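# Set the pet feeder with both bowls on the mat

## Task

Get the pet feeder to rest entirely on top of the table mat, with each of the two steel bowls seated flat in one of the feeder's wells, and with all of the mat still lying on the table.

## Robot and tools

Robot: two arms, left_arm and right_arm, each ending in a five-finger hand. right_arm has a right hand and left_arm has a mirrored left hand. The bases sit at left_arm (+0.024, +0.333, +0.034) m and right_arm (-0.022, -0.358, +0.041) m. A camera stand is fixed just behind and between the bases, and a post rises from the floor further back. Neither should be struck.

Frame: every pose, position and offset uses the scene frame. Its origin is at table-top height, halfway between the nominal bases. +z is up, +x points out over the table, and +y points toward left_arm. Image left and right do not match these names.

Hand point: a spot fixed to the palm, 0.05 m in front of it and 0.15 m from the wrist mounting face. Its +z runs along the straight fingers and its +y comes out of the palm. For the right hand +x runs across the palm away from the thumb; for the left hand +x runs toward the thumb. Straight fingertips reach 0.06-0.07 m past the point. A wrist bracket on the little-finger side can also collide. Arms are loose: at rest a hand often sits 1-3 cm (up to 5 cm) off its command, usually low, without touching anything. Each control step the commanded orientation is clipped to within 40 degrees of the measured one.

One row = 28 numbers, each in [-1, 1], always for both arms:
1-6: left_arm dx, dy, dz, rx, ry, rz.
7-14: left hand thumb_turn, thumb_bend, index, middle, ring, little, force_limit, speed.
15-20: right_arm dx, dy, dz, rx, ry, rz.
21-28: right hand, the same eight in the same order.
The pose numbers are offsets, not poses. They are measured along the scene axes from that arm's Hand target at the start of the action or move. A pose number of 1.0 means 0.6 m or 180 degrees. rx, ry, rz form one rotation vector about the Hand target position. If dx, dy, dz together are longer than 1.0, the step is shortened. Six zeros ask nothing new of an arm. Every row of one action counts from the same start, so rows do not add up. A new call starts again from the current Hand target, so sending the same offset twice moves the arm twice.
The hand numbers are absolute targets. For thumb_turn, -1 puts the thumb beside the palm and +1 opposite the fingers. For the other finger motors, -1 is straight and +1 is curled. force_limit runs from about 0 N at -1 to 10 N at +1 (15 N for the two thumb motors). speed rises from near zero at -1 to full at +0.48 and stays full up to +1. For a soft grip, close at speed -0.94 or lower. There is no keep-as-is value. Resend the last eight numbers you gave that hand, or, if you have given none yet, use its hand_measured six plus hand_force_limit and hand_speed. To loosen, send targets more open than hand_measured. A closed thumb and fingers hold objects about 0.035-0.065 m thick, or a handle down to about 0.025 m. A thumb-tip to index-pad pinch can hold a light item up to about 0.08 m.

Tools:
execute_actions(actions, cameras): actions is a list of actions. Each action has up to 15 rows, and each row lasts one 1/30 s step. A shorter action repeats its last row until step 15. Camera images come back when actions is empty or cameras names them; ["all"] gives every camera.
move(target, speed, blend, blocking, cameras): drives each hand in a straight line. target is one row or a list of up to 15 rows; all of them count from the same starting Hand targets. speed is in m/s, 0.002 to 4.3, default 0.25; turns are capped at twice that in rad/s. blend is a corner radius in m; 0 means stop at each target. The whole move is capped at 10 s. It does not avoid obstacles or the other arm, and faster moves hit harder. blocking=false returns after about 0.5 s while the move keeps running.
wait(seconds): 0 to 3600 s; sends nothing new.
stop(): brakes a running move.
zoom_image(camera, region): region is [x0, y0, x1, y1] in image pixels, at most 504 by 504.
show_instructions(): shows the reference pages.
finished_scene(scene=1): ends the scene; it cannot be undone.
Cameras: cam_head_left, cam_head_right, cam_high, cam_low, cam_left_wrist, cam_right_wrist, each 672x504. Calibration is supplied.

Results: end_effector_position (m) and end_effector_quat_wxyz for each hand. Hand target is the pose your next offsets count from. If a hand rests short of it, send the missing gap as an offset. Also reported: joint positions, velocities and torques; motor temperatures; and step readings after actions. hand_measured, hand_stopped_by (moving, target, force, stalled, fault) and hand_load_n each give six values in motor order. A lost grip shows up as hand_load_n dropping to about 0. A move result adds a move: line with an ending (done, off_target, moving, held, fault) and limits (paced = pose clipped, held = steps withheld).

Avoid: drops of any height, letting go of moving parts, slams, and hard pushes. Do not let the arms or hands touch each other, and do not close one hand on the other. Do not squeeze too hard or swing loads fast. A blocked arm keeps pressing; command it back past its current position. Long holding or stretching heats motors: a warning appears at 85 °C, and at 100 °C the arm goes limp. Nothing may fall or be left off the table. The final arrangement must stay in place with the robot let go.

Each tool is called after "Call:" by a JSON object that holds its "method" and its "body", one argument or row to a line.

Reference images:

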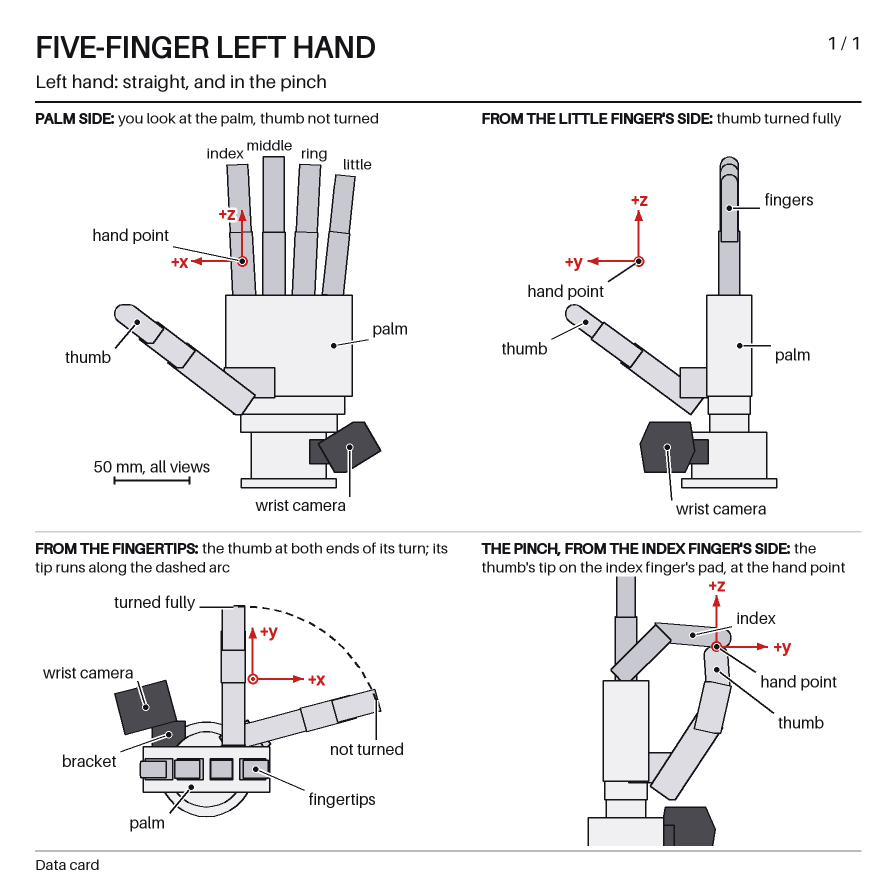

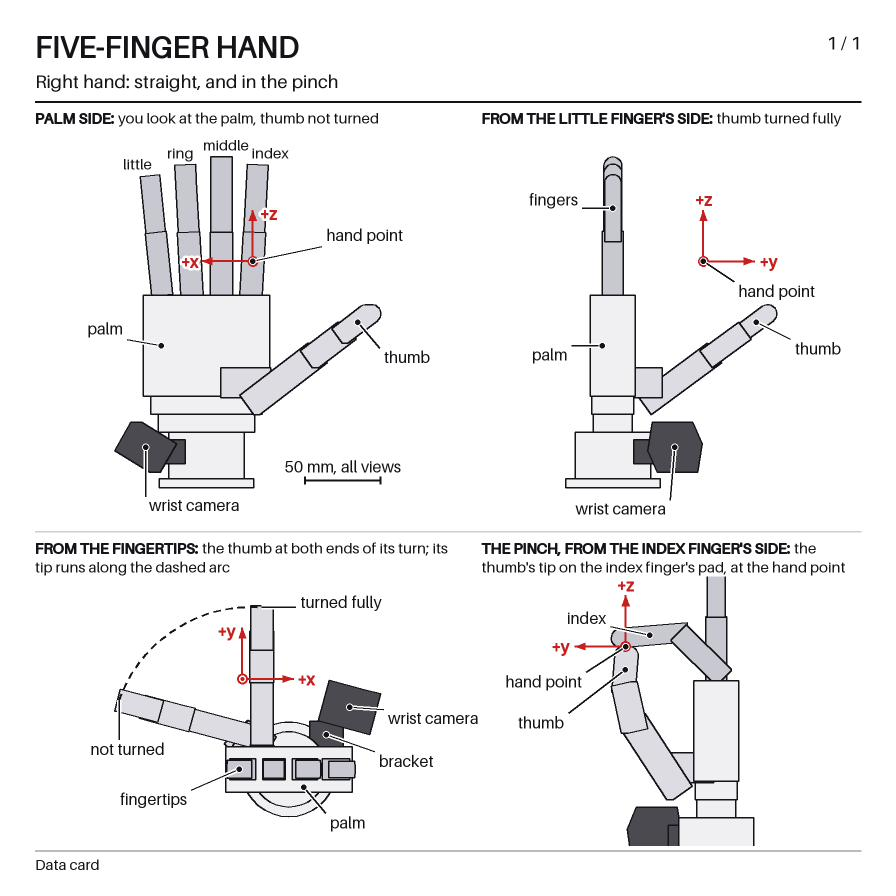

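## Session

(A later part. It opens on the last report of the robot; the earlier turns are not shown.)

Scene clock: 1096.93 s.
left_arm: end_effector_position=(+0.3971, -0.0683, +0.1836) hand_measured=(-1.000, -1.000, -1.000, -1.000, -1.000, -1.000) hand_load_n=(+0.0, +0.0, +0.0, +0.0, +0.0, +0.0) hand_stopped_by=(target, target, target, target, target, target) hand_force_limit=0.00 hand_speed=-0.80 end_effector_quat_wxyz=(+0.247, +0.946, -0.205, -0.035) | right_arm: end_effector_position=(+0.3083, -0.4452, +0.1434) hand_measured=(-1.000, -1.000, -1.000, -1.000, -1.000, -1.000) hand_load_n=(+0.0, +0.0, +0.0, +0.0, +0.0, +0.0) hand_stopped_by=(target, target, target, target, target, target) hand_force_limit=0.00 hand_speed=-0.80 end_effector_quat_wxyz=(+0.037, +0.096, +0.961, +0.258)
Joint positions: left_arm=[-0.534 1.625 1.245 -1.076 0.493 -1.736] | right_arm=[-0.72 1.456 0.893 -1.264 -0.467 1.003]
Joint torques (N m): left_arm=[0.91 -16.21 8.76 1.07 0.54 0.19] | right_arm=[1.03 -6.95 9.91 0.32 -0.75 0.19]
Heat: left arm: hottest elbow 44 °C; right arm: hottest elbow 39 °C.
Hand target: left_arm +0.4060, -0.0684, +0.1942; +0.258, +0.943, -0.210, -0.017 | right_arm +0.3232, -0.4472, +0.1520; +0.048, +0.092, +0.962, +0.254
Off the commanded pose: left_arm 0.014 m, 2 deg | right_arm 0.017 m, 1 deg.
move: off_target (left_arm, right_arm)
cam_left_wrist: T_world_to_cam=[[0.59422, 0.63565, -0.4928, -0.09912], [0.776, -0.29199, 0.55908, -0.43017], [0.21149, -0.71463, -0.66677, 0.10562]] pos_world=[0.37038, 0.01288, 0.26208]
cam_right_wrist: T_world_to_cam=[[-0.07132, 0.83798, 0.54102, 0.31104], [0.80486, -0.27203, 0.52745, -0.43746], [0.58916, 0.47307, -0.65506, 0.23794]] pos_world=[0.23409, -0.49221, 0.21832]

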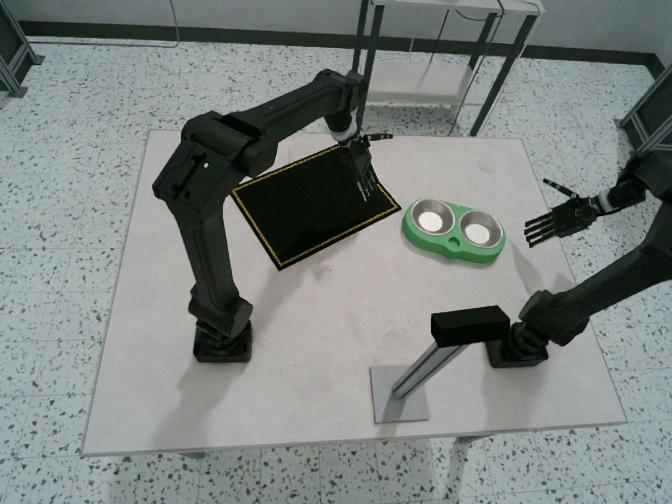

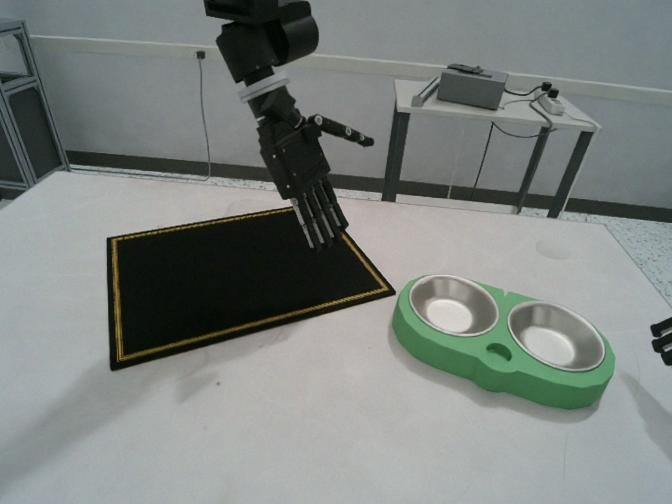

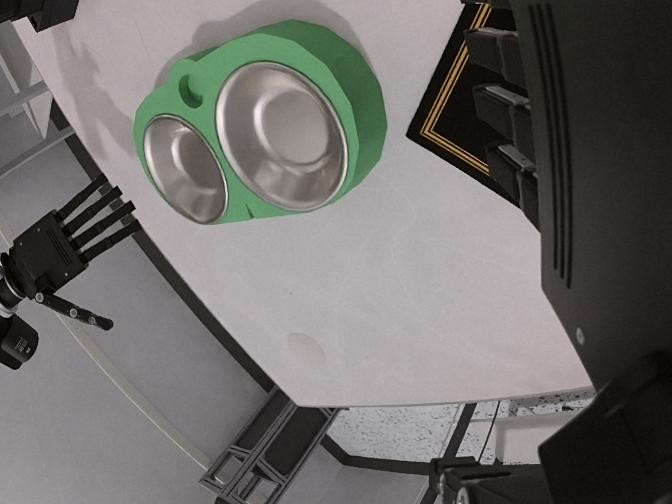

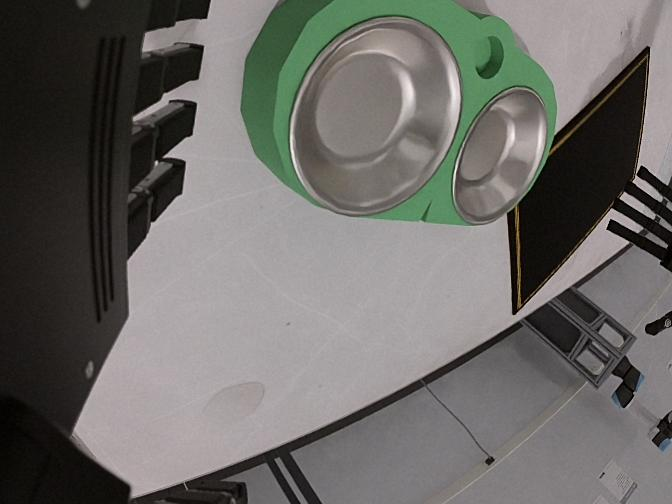

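Call:
{"method": "move", "body": {
  "target": [
    [0.012,-0.091,-0.137,0,0,0,-1,-1,-1,-1,-1,-1,0,-0.8,0.009,0.016,-0.087,0,0,0,-1,-1,-1,-1,-1,-1,0,-0.8]
  ],
  "speed": 0.1,
  "cameras": ["cam_head_left", "cam_low", "cam_left_wrist", "cam_right_wrist"]
}}

Scene clock: 1110.20 s.
left_arm: end_effector_position=(+0.4031, -0.1175, +0.1012) hand_measured=(-1.000, -1.000, -1.000, -1.000, -1.000, -1.000) hand_load_n=(+0.0, +0.0, +0.0, +0.0, +0.0, +0.0) hand_stopped_by=(target, target, target, target, target, target) hand_force_limit=0.00 hand_speed=-0.80 end_effector_quat_wxyz=(+0.250, +0.944, -0.213, -0.032) | right_arm: end_effector_position=(+0.3245, -0.4453, +0.1003) hand_measured=(-1.000, -1.000, -1.000, -1.000, -1.000, -1.000) hand_load_n=(+0.0, +0.0, +0.0, +0.0, +0.0, +0.0) hand_stopped_by=(target, target, target, target, target, target) hand_force_limit=0.00 hand_speed=-0.80 end_effector_quat_wxyz=(+0.050, +0.093, +0.963, +0.249)
Joint positions: left_arm=[-0.608 1.796 1.231 -0.849 0.487 -1.802] | right_arm=[-0.691 1.537 0.854 -1.094 -0.474 1.037]
Joint torques (N m): left_arm=[0.32 -17.9 8.65 1.18 0.2 0.04] | right_arm=[1.03 -7.59 6.56 0.39 -0.76 0.16]
Heat: left arm: hottest elbow 43 °C; right arm: hottest elbow 38 °C.
Hand target: left_arm +0.4132, -0.1230, +0.1120; +0.258, +0.943, -0.210, -0.017 | right_arm +0.3286, -0.4376, +0.0998; +0.048, +0.092, +0.962, +0.254
Off the commanded pose: left_arm 0.016 m, 2 deg | right_arm 0.009 m, 1 deg.
move: off_target (left_arm)
cam_left_wrist: T_world_to_cam=[[0.60745, 0.62293, -0.49291, -0.1188], [0.76727, -0.29945, 0.56712, -0.40139], [0.20568, -0.72269, -0.65986, 0.01486]] pos_world=[0.37709, -0.03545, 0.17889]
cam_right_wrist: T_world_to_cam=[[-0.08355, 0.84989, 0.5203, 0.34692], [0.7907, -0.26122, 0.55367, -0.42104], [0.60647, 0.45766, -0.65018, 0.18727]] pos_world=[0.24833, -0.49054, 0.17437]

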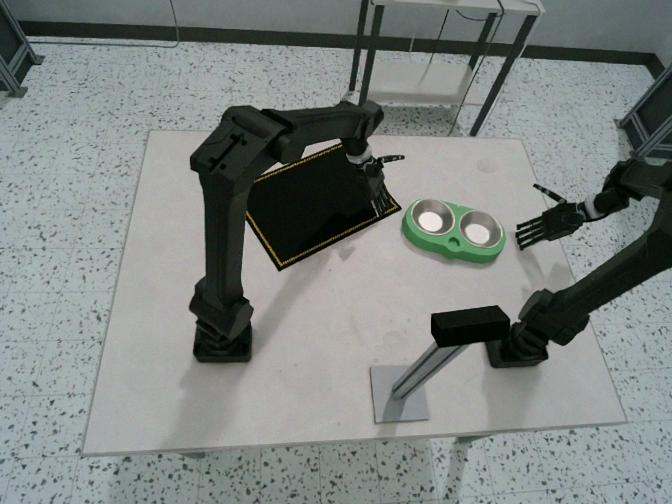

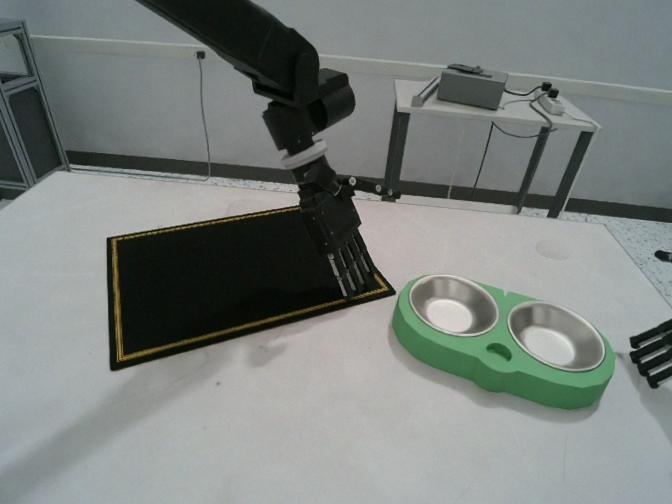

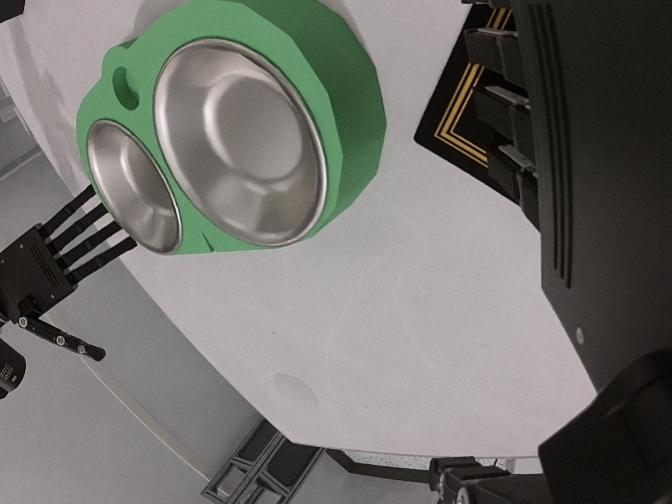

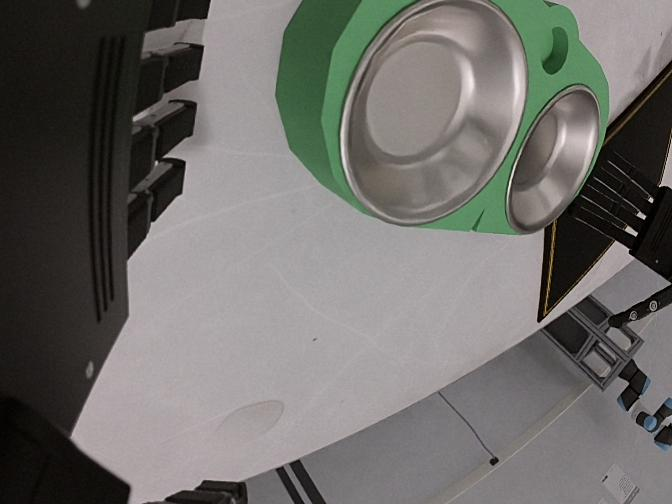

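Call:
{"method": "move", "body": {
  "target": [
    [0,0,-0.012,0,0,0,-1,-1,-1,-1,-1,-1,0,-0.8,-0.01,0.0,-0.018,0,0,0,-1,-1,-1,-1,-1,-1,0,-0.8],
    [-0.037,-0.125,-0.012,0,0,0,-1,-1,-1,-1,-1,-1,0,-0.8,0.0,0.0915,-0.018,0,0,0,-1,-1,-1,-1,-1,-1,0,-0.8]
  ],
  "speed": 0.06,
  "cameras": ["cam_head_left", "cam_low", "cam_left_wrist", "cam_right_wrist"]
}}

Scene clock: 1119.33 s.
left_arm: end_effector_position=(+0.3862, -0.1657, +0.0909) hand_measured=(-1.000, -1.000, -1.000, -1.000, -1.000, -1.000) hand_load_n=(+0.0, +0.0, +0.0, +0.0, +0.0, +0.0) hand_stopped_by=(target, target, target, target, target, target) hand_force_limit=0.00 hand_speed=-0.80 end_effector_quat_wxyz=(+0.241, +0.950, -0.195, -0.034) | right_arm: end_effector_position=(+0.3286, -0.4025, +0.0920) hand_measured=(-1.000, -1.000, -1.000, -1.000, -1.000, -1.000) hand_load_n=(+0.0, +0.0, +0.0, +0.0, +0.0, +0.0) hand_stopped_by=(target, target, target, target, target, target) hand_force_limit=0.00 hand_speed=-0.80 end_effector_quat_wxyz=(+0.055, +0.099, +0.963, +0.244)
Joint positions: left_arm=[-0.709 1.835 1.263 -0.795 0.451 -1.95] | right_arm=[-0.582 1.476 0.762 -0.988 -0.489 1.176]
Joint torques (N m): left_arm=[-1.32 -16.09 12.3 1.42 0.36 0.03] | right_arm=[2.84 -6.95 5.19 0.47 -1 0.23]
Heat: left arm: hottest elbow 43 °C; right arm: hottest elbow 38 °C.
Hand target: left_arm +0.3910, -0.1980, +0.1048; +0.258, +0.943, -0.210, -0.017 | right_arm +0.3286, -0.3827, +0.0890; +0.048, +0.092, +0.962, +0.254
Off the commanded pose: left_arm 0.035 m, 3 deg | right_arm 0.020 m, 2 deg.
move: off_target (left_arm, right_arm)
cam_left_wrist: T_world_to_cam=[[0.58059, 0.65433, -0.48453, -0.06879], [0.78238, -0.28362, 0.55447, -0.39909], [0.22539, -0.701, -0.67661, -0.02568]] pos_world=[0.35797, -0.08618, 0.17058]
cam_right_wrist: T_world_to_cam=[[-0.07285, 0.85663, 0.51076, 0.31526], [0.7837, -0.26757, 0.56055, -0.4093], [0.61685, 0.44112, -0.65185, 0.14995]] pos_world=[0.25124, -0.44573, 0.16616]

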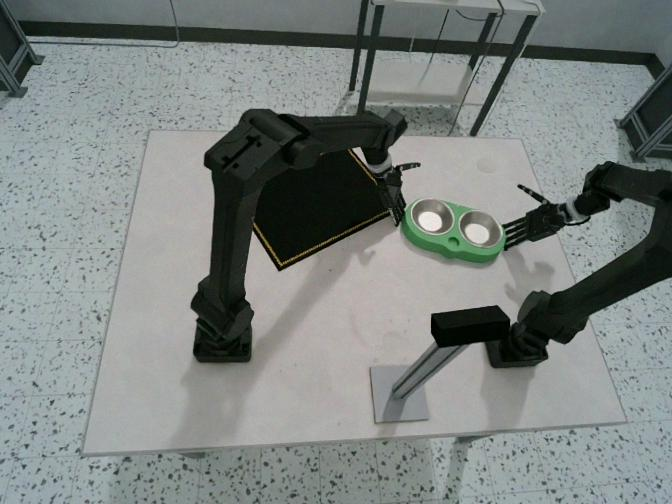

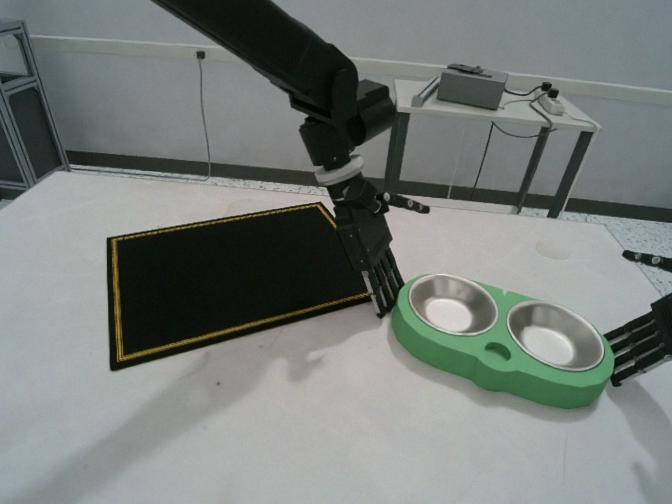

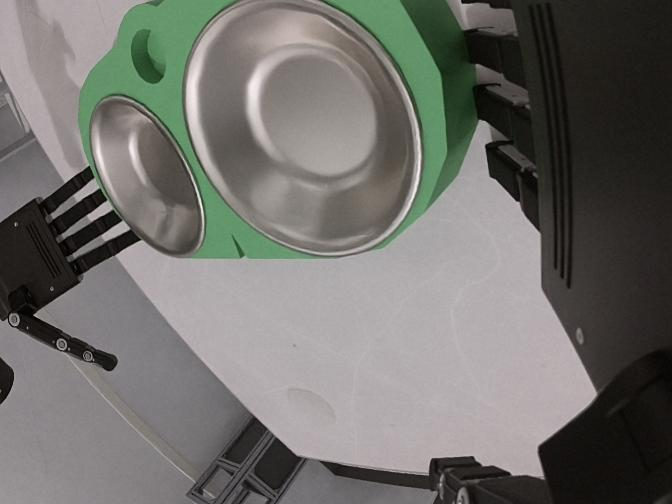

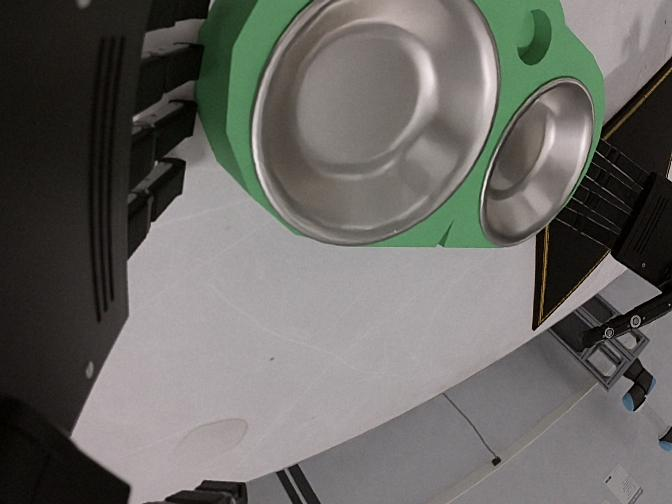

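Call:
{"method": "move", "body": {
  "target": [
    [-0.029,-0.096,0.01,0,0,0,-1,-1,-1,-1,-1,-1,0,-0.8,0.0147,0.055,0.0,0,0,0,-1,-1,-1,-1,-1,-1,0,-0.8]
  ],
  "speed": 0.05,
  "cameras": ["cam_low", "cam_left_wrist", "cam_right_wrist"]
}}

Scene clock: 1125.83 s.
left_arm: end_effector_position=(+0.3988, -0.1787, +0.0904) hand_measured=(-1.000, -1.000, -1.000, -1.000, -1.000, -1.000) hand_load_n=(+0.5, +0.0, +0.0, +0.0, +1.0, +0.0) hand_stopped_by=(target, target, target, target, target, target) hand_force_limit=0.00 hand_speed=-0.80 end_effector_quat_wxyz=(+0.217, +0.961, -0.168, -0.023) | right_arm: end_effector_position=(+0.3372, -0.3990, +0.0919) hand_measured=(-1.000, -1.000, -1.000, -1.000, -1.000, -1.000) hand_load_n=(+0.0, +0.0, +0.0, +0.0, +0.5, +0.0) hand_stopped_by=(target, target, target, target, target, target) hand_force_limit=0.00 hand_speed=-0.80 end_effector_quat_wxyz=(+0.067, +0.108, +0.969, +0.211)
Joint positions: left_arm=[-0.734 1.855 1.314 -0.814 0.387 -2.03] | right_arm=[-0.537 1.433 0.743 -0.931 -0.444 1.259]
Joint torques (N m): left_arm=[-6.01 -15.27 14.53 2.02 2.1 -0.12] | right_arm=[6.53 -5.95 4.62 0.42 -3.14 0.41]
Heat: left arm: hottest elbow 44 °C; right arm: hottest elbow 37 °C.
Hand target: left_arm +0.3736, -0.2556, +0.1108; +0.258, +0.943, -0.210, -0.017 | right_arm +0.3374, -0.3497, +0.0890; +0.048, +0.092, +0.962, +0.254
Off the commanded pose: left_arm 0.083 m, 7 deg | right_arm 0.049 m, 6 deg.
move: off_target (left_arm, right_arm)
cam_left_wrist: T_world_to_cam=[[0.5477, 0.7109, -0.44119, -0.04857], [0.78898, -0.26334, 0.55513, -0.41146], [0.27846, -0.65213, -0.70512, -0.04789]] pos_world=[0.36457, -0.10506, 0.17322]
cam_right_wrist: T_world_to_cam=[[-0.0562, 0.89023, 0.45204, 0.32615], [0.77079, -0.24909, 0.58638, -0.40575], [0.63461, 0.38138, -0.67218, 0.11504]] pos_world=[0.25807, -0.43529, 0.16781]

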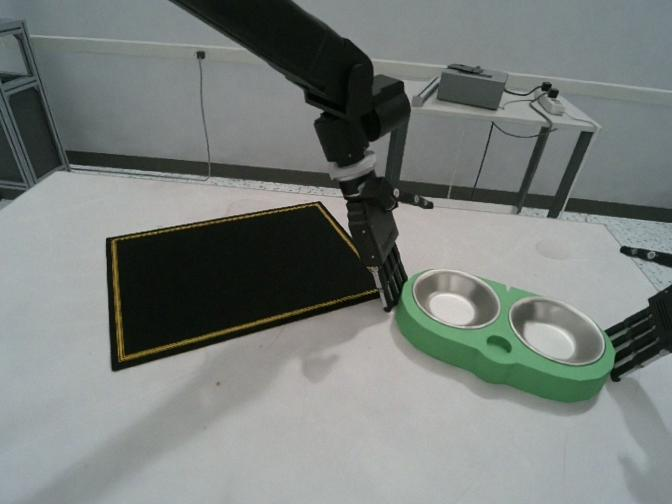

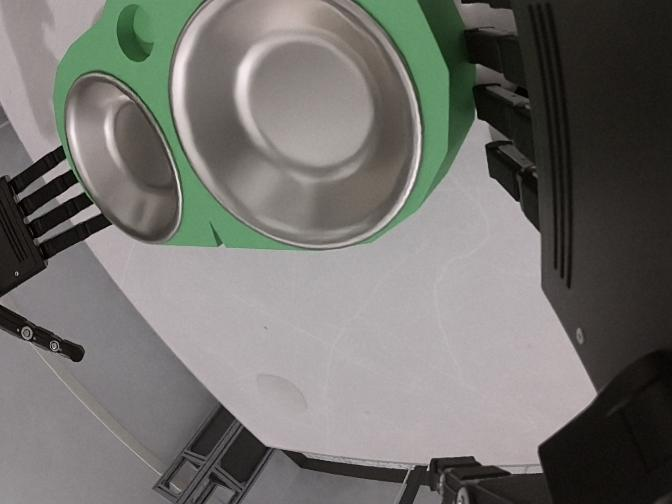

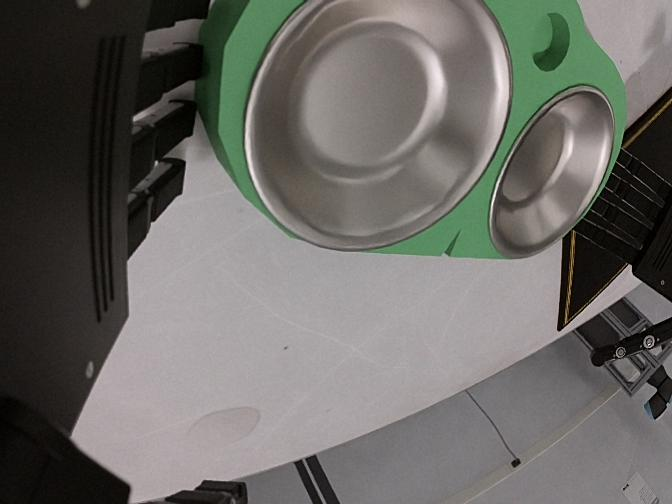

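Call:
{"method": "move", "body": {
  "target": [
    [0,-0.01,0.1,0,0,0,-1,-1,-1,-1,-1,-1,0,-0.8,0.0,0,0.0,0,0,0,-1,-1,-1,-1,-1,-1,0,-0.8]
  ],
  "speed": 0.05,
  "cameras": ["cam_low", "cam_left_wrist", "cam_right_wrist"]
}}

Scene clock: 1130.70 s.
left_arm: end_effector_position=(+0.3881, -0.1768, +0.0922) hand_measured=(-1.000, -1.000, -1.000, -1.000, -1.000, -1.000) hand_load_n=(+0.0, +0.0, +0.0, +0.5, +0.5, +0.0) hand_stopped_by=(target, target, target, target, target, target) hand_force_limit=0.00 hand_speed=-0.80 end_effector_quat_wxyz=(+0.188, +0.968, -0.157, -0.060) | right_arm: end_effector_position=(+0.3401, -0.3971, +0.0918) hand_measured=(-1.000, -1.000, -1.000, -1.000, -1.000, -1.000) hand_load_n=(+0.0, +0.0, +0.0, +0.0, +0.5, +0.0) hand_stopped_by=(target, target, target, target, target, target) hand_force_limit=0.00 hand_speed=-0.80 end_effector_quat_wxyz=(+0.071, +0.104, +0.970, +0.209)
Joint positions: left_arm=[-0.748 1.867 1.368 -0.945 0.378 -2.049] | right_arm=[-0.528 1.433 0.743 -0.919 -0.444 1.262]
Joint torques (N m): left_arm=[-5.42 -22.3 16.62 1.61 2.59 0.01] | right_arm=[6.01 -5.89 4.7 0.06 -3.13 0.4]
Heat: left arm: hottest elbow 44 °C; right arm: hottest elbow 36 °C.
Hand target: left_arm +0.3736, -0.2616, +0.1708; +0.258, +0.943, -0.210, -0.017 | right_arm +0.3374, -0.3497, +0.0890; +0.048, +0.092, +0.962, +0.254
Off the commanded pose: left_arm 0.116 m, 12 deg | right_arm 0.048 m, 6 deg.
move: off_target (left_arm)
cam_left_wrist: T_world_to_cam=[[0.51593, 0.74453, -0.42367, -0.02656], [0.82436, -0.29706, 0.48185, -0.41644], [0.2329, -0.59786, -0.76702, -0.00944]] pos_world=[0.3592, -0.10958, 0.18217]
cam_right_wrist: T_world_to_cam=[[-0.06621, 0.89231, 0.44654, 0.3294], [0.76679, -0.24086, 0.595, -0.40363], [0.63848, 0.38179, -0.66827, 0.11093]] pos_world=[0.26048, -0.4335, 0.1672]

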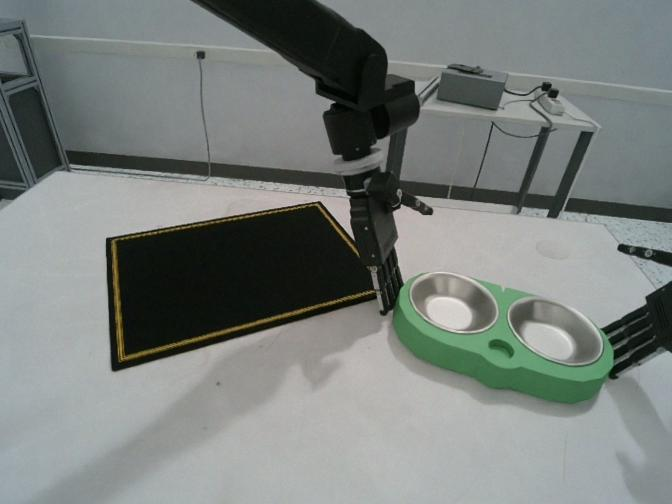

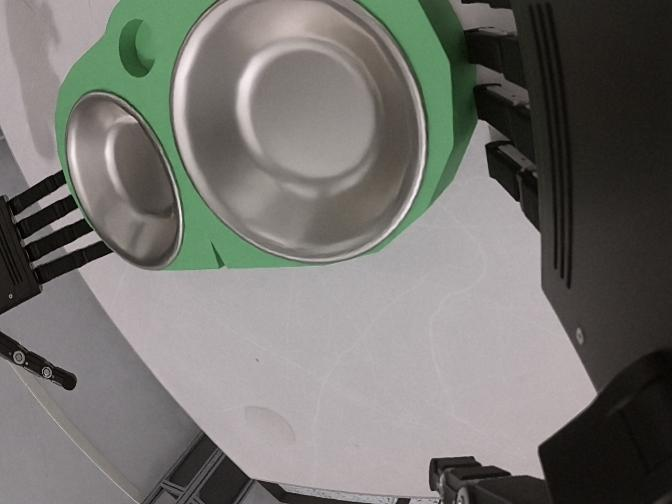

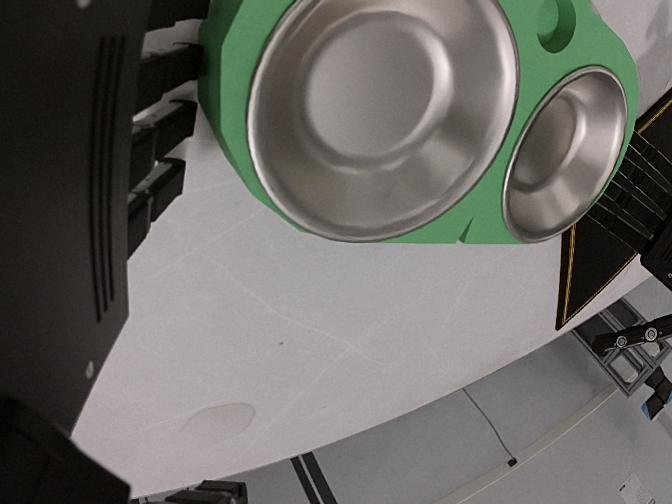

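Call:
{"method": "move", "body": {
  "target": [
    [0.03,-0.02,0.08,0,0,0,-1,-1,-1,-1,-1,-1,0,-0.8,0.0,0.02,0.0,0,0,0,-1,-1,-1,-1,-1,-1,0,-0.8]
  ],
  "speed": 0.05,
  "cameras": ["cam_low", "cam_left_wrist", "cam_right_wrist"]
}}

Scene clock: 1135.97 s.
left_arm: end_effector_position=(+0.4297, -0.2003, +0.1713) hand_measured=(-1.000, -1.000, -1.000, -1.000, -1.000, -1.000) hand_load_n=(+0.0, +0.0, +0.0, +0.0, +1.5, +0.0) hand_stopped_by=(target, target, target, target, target, target) hand_force_limit=0.00 hand_speed=-0.80 end_effector_quat_wxyz=(+0.204, +0.966, -0.156, -0.029) | right_arm: end_effector_position=(+0.3415, -0.3945, +0.0907) hand_measured=(-1.000, -1.000, -1.000, -1.000, -1.000, -1.000) hand_load_n=(+0.0, +0.0, +0.0, +0.0, +0.5, +0.0) hand_stopped_by=(target, target, target, target, target, target) hand_force_limit=0.00 hand_speed=-0.80 end_effector_quat_wxyz=(+0.071, +0.117, +0.969, +0.205)
Joint positions: left_arm=[-0.731 1.862 1.57 -1.085 0.37 -2.047] | right_arm=[-0.514 1.421 0.731 -0.902 -0.437 1.307]
Joint torques (N m): left_arm=[-5.95 -20.25 14.72 1.51 2.87 0.1] | right_arm=[7.18 -5.95 4.29 0.09 -3.55 0.3]
Heat: left arm: hottest elbow 46 °C; right arm: hottest elbow 36 °C.
Hand target: left_arm +0.3916, -0.2736, +0.2188; +0.258, +0.943, -0.210, -0.017 | right_arm +0.3374, -0.3377, +0.0890; +0.048, +0.092, +0.962, +0.254
Off the commanded pose: left_arm 0.095 m, 9 deg | right_arm 0.057 m, 7 deg.
move: off_target (left_arm, right_arm)
cam_left_wrist: T_world_to_cam=[[0.52669, 0.73557, -0.42607, -0.00308], [0.80129, -0.26228, 0.53772, -0.48845], [0.28378, -0.62462, -0.72755, -0.00649]] pos_world=[0.39485, -0.1299, 0.25661]
cam_right_wrist: T_world_to_cam=[[-0.04003, 0.89668, 0.44086, 0.32096], [0.76393, -0.25694, 0.59195, -0.40853], [0.64406, 0.36048, -0.67471, 0.09852]] pos_world=[0.26148, -0.42828, 0.16681]

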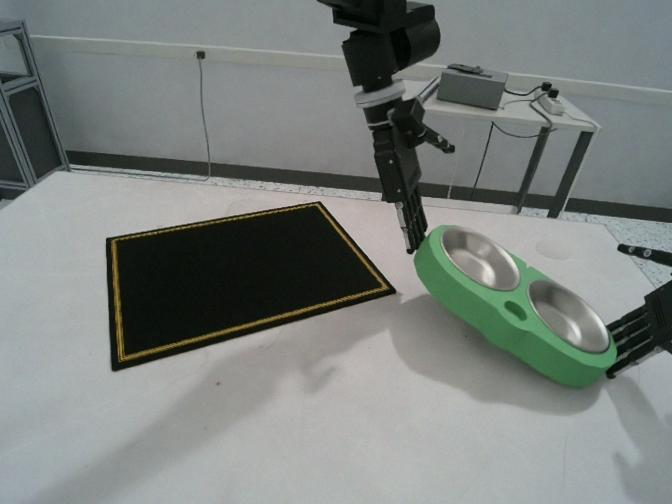

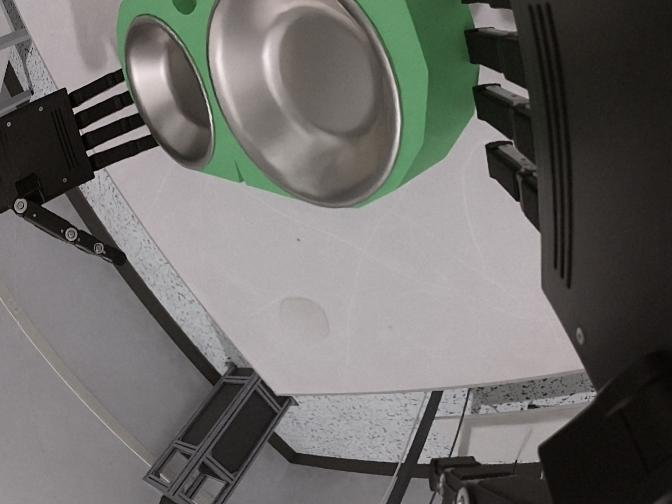

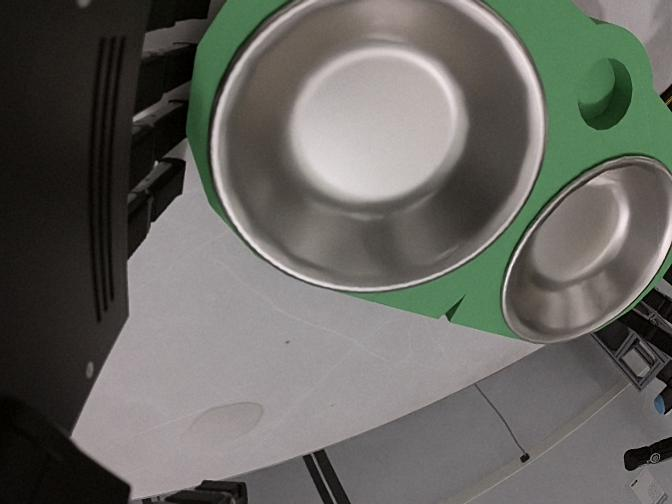

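Call:
{"method": "move", "body": {
  "target": [
    [0.02,0.1,-0.03,0,0,0,-1,-1,-1,-1,-1,-1,0,-0.8,0.026,0.105,0.0,0,0,0,-1,-1,-1,-1,-1,-1,0,-0.8]
  ],
  "speed": 0.05,
  "cameras": ["cam_head_left", "cam_low", "cam_left_wrist", "cam_right_wrist"]
}}

Scene clock: 1153.00 s.
left_arm: end_effector_position=(+0.4531, -0.1481, +0.1830) hand_measured=(-1.000, -1.000, -1.000, -1.000, -1.000, -1.000) hand_load_n=(+0.0, +0.0, +0.0, +0.0, +1.0, +0.0) hand_stopped_by=(target, target, target, target, target, target) hand_force_limit=0.00 hand_speed=-0.80 end_effector_quat_wxyz=(+0.207, +0.965, -0.160, -0.007) | right_arm: end_effector_position=(+0.3555, -0.3339, +0.0906) hand_measured=(-1.000, -1.000, -1.000, -1.000, -1.000, -1.000) hand_load_n=(+0.0, +0.0, +0.0, +0.5, +0.5, +0.0) hand_stopped_by=(target, target, target, target, target, target) hand_force_limit=0.00 hand_speed=-0.80 end_effector_quat_wxyz=(+0.061, +0.129, +0.968, +0.206)
Joint positions: left_arm=[-0.639 1.796 1.502 -1.079 0.37 -1.947] | right_arm=[-0.32 1.378 0.691 -0.83 -0.429 1.543]
Joint torques (N m): left_arm=[-6.12 -18.96 9.11 2.32 3.84 0.06] | right_arm=[8 -4.89 5.2 1.1 -3.98 0.28]
Motor temperatures (°C): left_arm=[29 35 48 26 36 26] | right_arm=[27 28 35 26 39 27]
Heat: left arm: hottest elbow 48 °C; right arm: hottest wrist yaw 39 °C.
Hand target: left_arm +0.4036, -0.2136, +0.2008; +0.258, +0.943, -0.210, -0.017 | right_arm +0.3530, -0.2747, +0.0890; +0.048, +0.092, +0.962, +0.254
Off the commanded pose: left_arm 0.084 m, 9 deg | right_arm 0.059 m, 7 deg.
move: off_target (left_arm, right_arm)
cam_left_wrist: T_world_to_cam=[[0.54396, 0.73055, -0.41279, -0.05974], [0.77781, -0.25441, 0.57471, -0.49478], [0.31484, -0.63369, -0.70662, 0.00872]] pos_world=[0.4146, -0.07672, 0.26586]
cam_right_wrist: T_world_to_cam=[[-0.01185, 0.89464, 0.44664, 0.25597], [0.77254, -0.2754, 0.57214, -0.41097], [0.63486, 0.35182, -0.68788, 0.06925]] pos_world=[0.27656, -0.36654, 0.16844]

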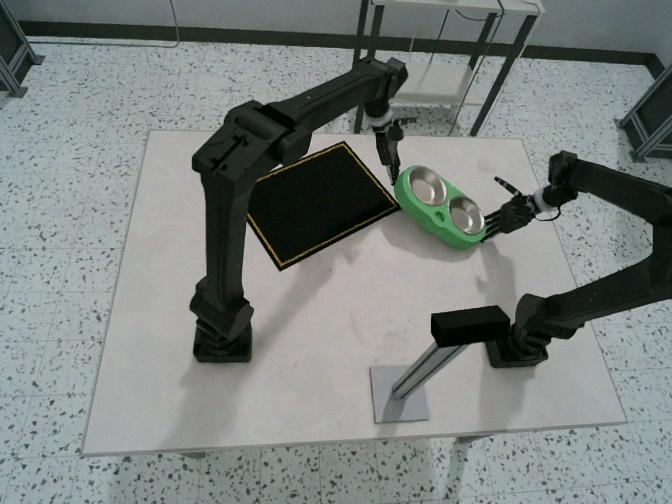

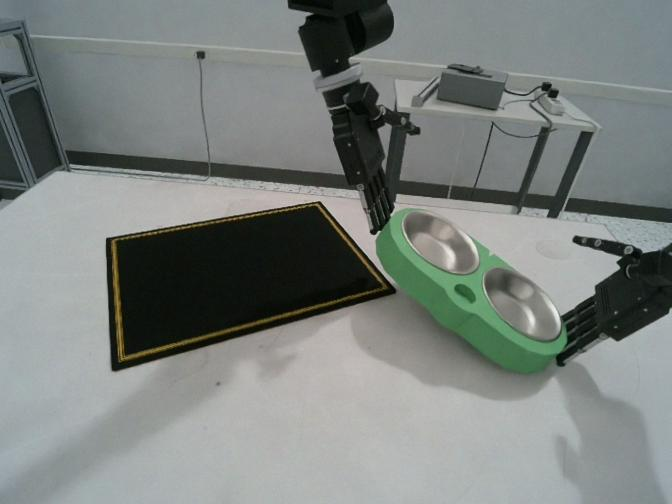

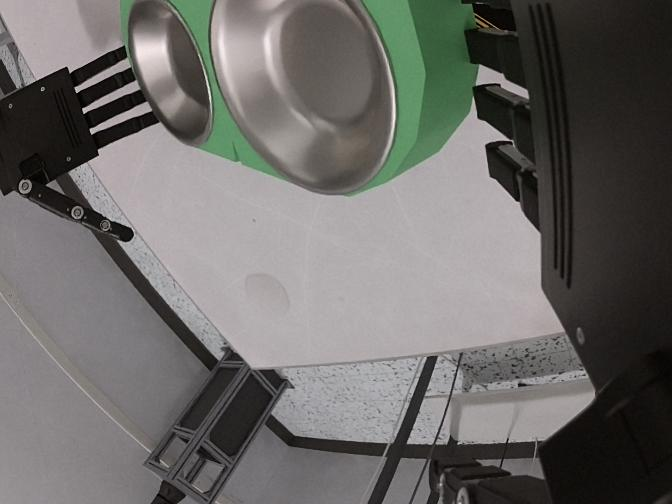

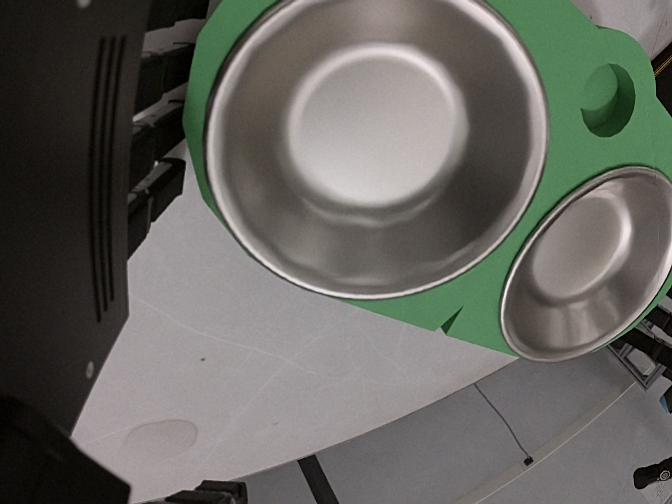

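Call:
{"method": "move", "body": {
  "target": [
    [0.015,0.115,-0.04,0,0,0,-1,-1,-1,-1,-1,-1,0,-0.8,0.032,0.12,0.0,0,0,0,-1,-1,-1,-1,-1,-1,0,-0.8]
  ],
  "speed": 0.05,
  "cameras": ["cam_head_left", "cam_low", "cam_left_wrist", "cam_right_wrist"]
}}

Scene clock: 1163.03 s.
left_arm: end_effector_position=(+0.4597, -0.0715, +0.1490) hand_measured=(-1.000, -1.000, -1.000, -1.000, -1.000, -1.000) hand_load_n=(+0.0, -0.5, +0.0, +0.0, +1.5, +0.0) hand_stopped_by=(target, target, target, target, target, target) hand_force_limit=0.00 hand_speed=-0.80 end_effector_quat_wxyz=(+0.195, +0.969, -0.154, -0.010) | right_arm: end_effector_position=(+0.3708, -0.2659, +0.0901) hand_measured=(-1.000, -1.000, -1.000, -1.000, -1.000, -1.000) hand_load_n=(+0.0, +0.0, +0.0, +0.5, +0.5, +0.0) hand_stopped_by=(target, target, target, target, target, target) hand_force_limit=0.00 hand_speed=-0.80 end_effector_quat_wxyz=(+0.055, +0.134, +0.968, +0.205)
Joint positions: left_arm=[-0.521 1.743 1.344 -1.034 0.37 -1.831] | right_arm=[-0.097 1.37 0.683 -0.744 -0.405 1.792]
Joint torques (N m): left_arm=[-6.71 -18.61 8.88 1.84 4.97 0.09] | right_arm=[8.64 -3.78 6.67 2.56 -3.96 0.39]
Motor temperatures (°C): left_arm=[29 35 48 26 41 26] | right_arm=[27 28 35 26 43 27]
Heat: left arm: hottest elbow 48 °C; right arm: hottest wrist yaw 43 °C.
Hand target: left_arm +0.4126, -0.1446, +0.1768; +0.258, +0.943, -0.210, -0.017 | right_arm +0.3722, -0.2027, +0.0890; +0.048, +0.092, +0.962, +0.254
Off the commanded pose: left_arm 0.091 m, 10 deg | right_arm 0.063 m, 7 deg.
move: off_target (left_arm, right_arm)
cam_left_wrist: T_world_to_cam=[[0.53422, 0.74657, -0.39653, -0.1302], [0.78295, -0.2601, 0.5651, -0.46212], [0.31875, -0.61235, -0.72348, 0.03351]] pos_world=[0.42069, -0.00248, 0.23376]
cam_right_wrist: T_world_to_cam=[[0.0003, 0.89435, 0.44736, 0.19092], [0.7795, -0.28044, 0.56013, -0.40665], [0.62641, 0.34855, -0.69723, 0.03829]] pos_world=[0.29294, -0.29813, 0.16906]

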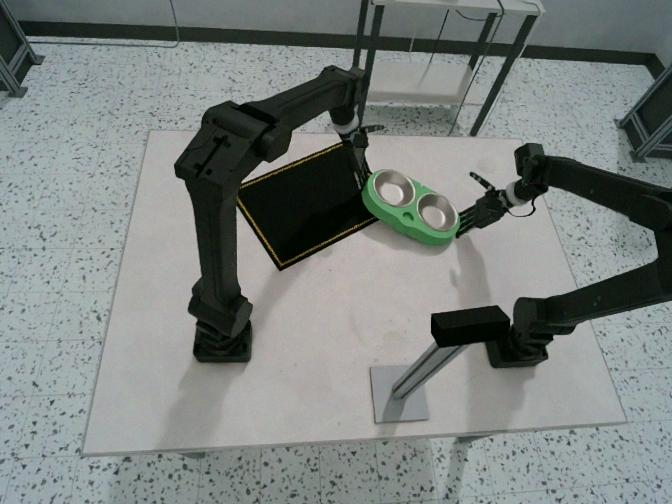

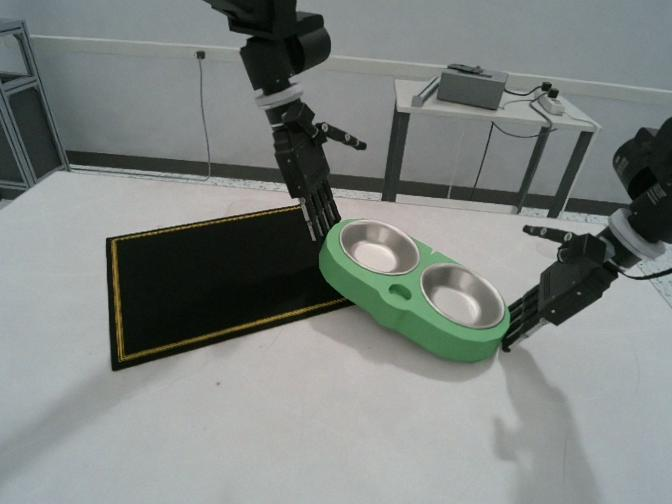

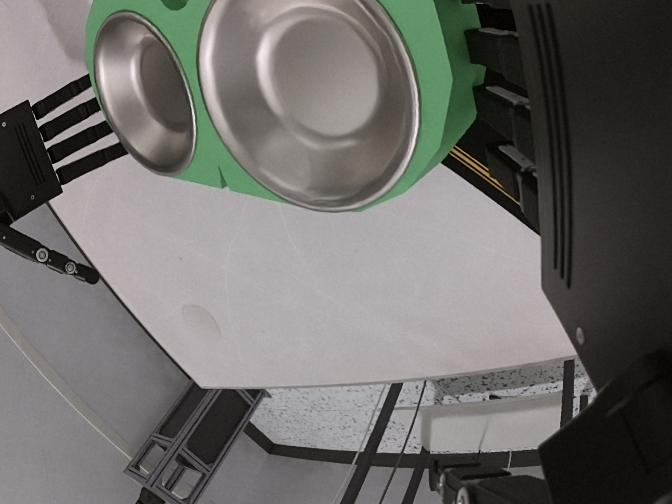

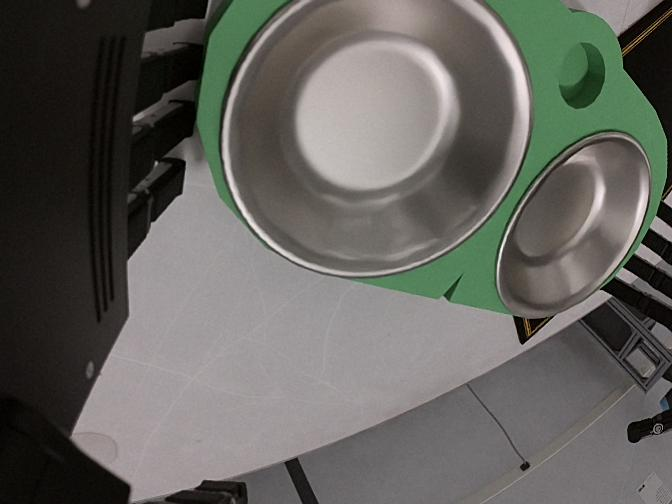

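Call:
{"method": "move", "body": {
  "target": [
    [0.03,0.12,0.0,0,0,0,-1,-1,-1,-1,-1,-1,0,-0.8,0.037,0.12,0.0,0,0,0,-1,-1,-1,-1,-1,-1,0,-0.8]
  ],
  "speed": 0.05,
  "cameras": ["cam_head_left", "cam_low", "cam_left_wrist", "cam_right_wrist"]
}}

Scene clock: 1178.37 s.
left_arm: end_effector_position=(+0.4782, -0.0071, +0.1568) hand_measured=(-1.000, -1.000, -1.000, -1.000, -1.000, -1.000) hand_load_n=(+0.0, +0.0, +0.0, +0.0, +1.0, +0.0) hand_stopped_by=(target, target, target, target, target, target) hand_force_limit=0.00 hand_speed=-0.80 end_effector_quat_wxyz=(+0.193, +0.967, -0.167, +0.011) | right_arm: end_effector_position=(+0.3811, -0.1977, +0.0884) hand_measured=(-1.000, -1.000, -1.000, -1.000, -1.000, -1.000) hand_load_n=(+0.0, +0.0, +0.0, +0.0, +0.5, +0.0) hand_stopped_by=(target, target, target, target, target, target) hand_force_limit=0.00 hand_speed=-0.80 end_effector_quat_wxyz=(+0.049, +0.143, +0.966, +0.210)
Joint positions: left_arm=[-0.395 1.694 1.3 -1.053 0.37 -1.676] | right_arm=[0.11 1.393 0.694 -0.652 -0.379 2.031]
Joint torques (N m): left_arm=[-5.89 -17.49 7.86 0.34 5.04 0.04] | right_arm=[8.47 -1.61 10.66 3.21 -3.16 0.27]
Motor temperatures (°C): left_arm=[29 34 47 26 53 26] | right_arm=[27 28 34 27 46 27]
Heat: left arm: hottest wrist yaw 53 °C; right arm: hottest wrist yaw 46 °C.
Hand target: left_arm +0.4306, -0.0726, +0.1768; +0.258, +0.943, -0.210, -0.017 | right_arm +0.3944, -0.1307, +0.0890; +0.048, +0.092, +0.962, +0.254
Off the commanded pose: left_arm 0.083 m, 10 deg | right_arm 0.068 m, 8 deg.
move: off_target (left_arm, right_arm)
cam_left_wrist: T_world_to_cam=[[0.56492, 0.73579, -0.37346, -0.20342], [0.75139, -0.27168, 0.60133, -0.45506], [0.341, -0.62032, -0.70635, 0.05924]] pos_world=[0.43664, 0.0628, 0.23952]
cam_right_wrist: T_world_to_cam=[[0.01926, 0.88797, 0.4595, 0.12111], [0.78187, -0.29982, 0.54662, -0.39801], [0.62315, 0.34874, -0.70005, 0.00839]] pos_world=[0.30363, -0.22979, 0.16778]

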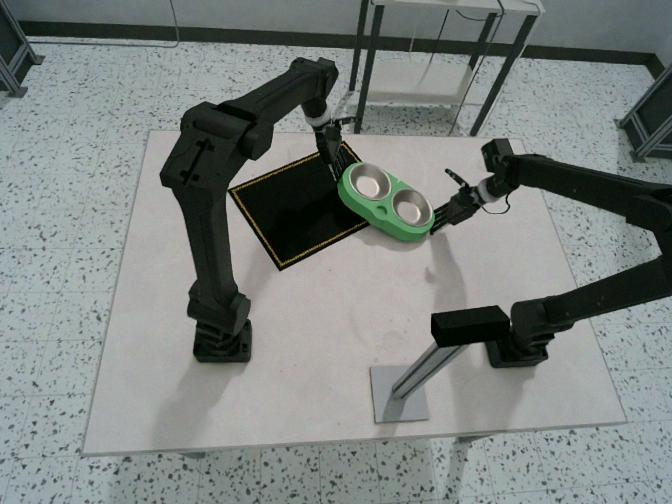

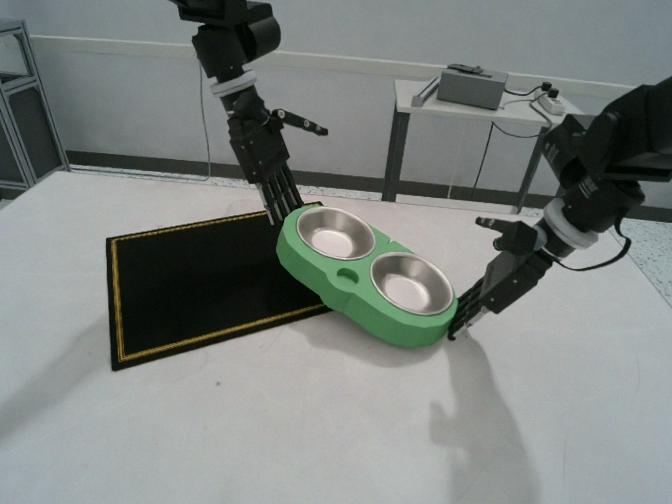

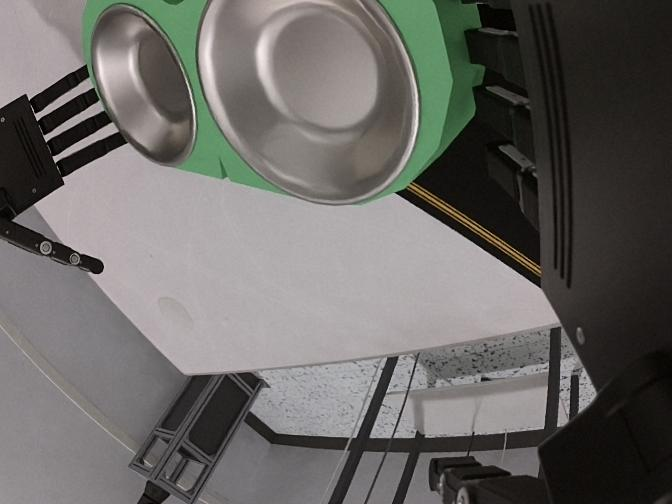

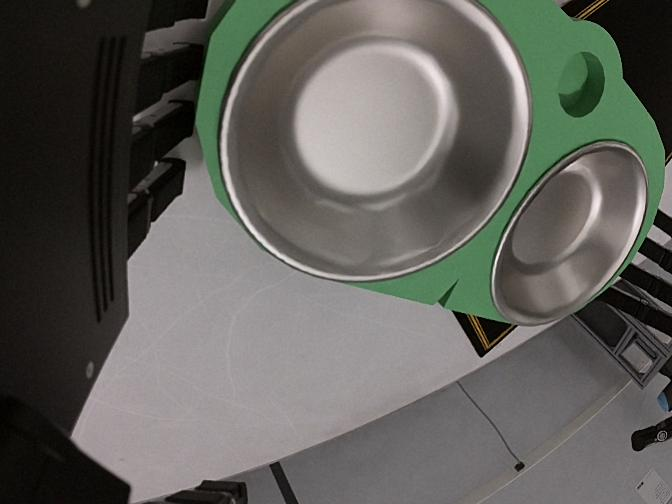

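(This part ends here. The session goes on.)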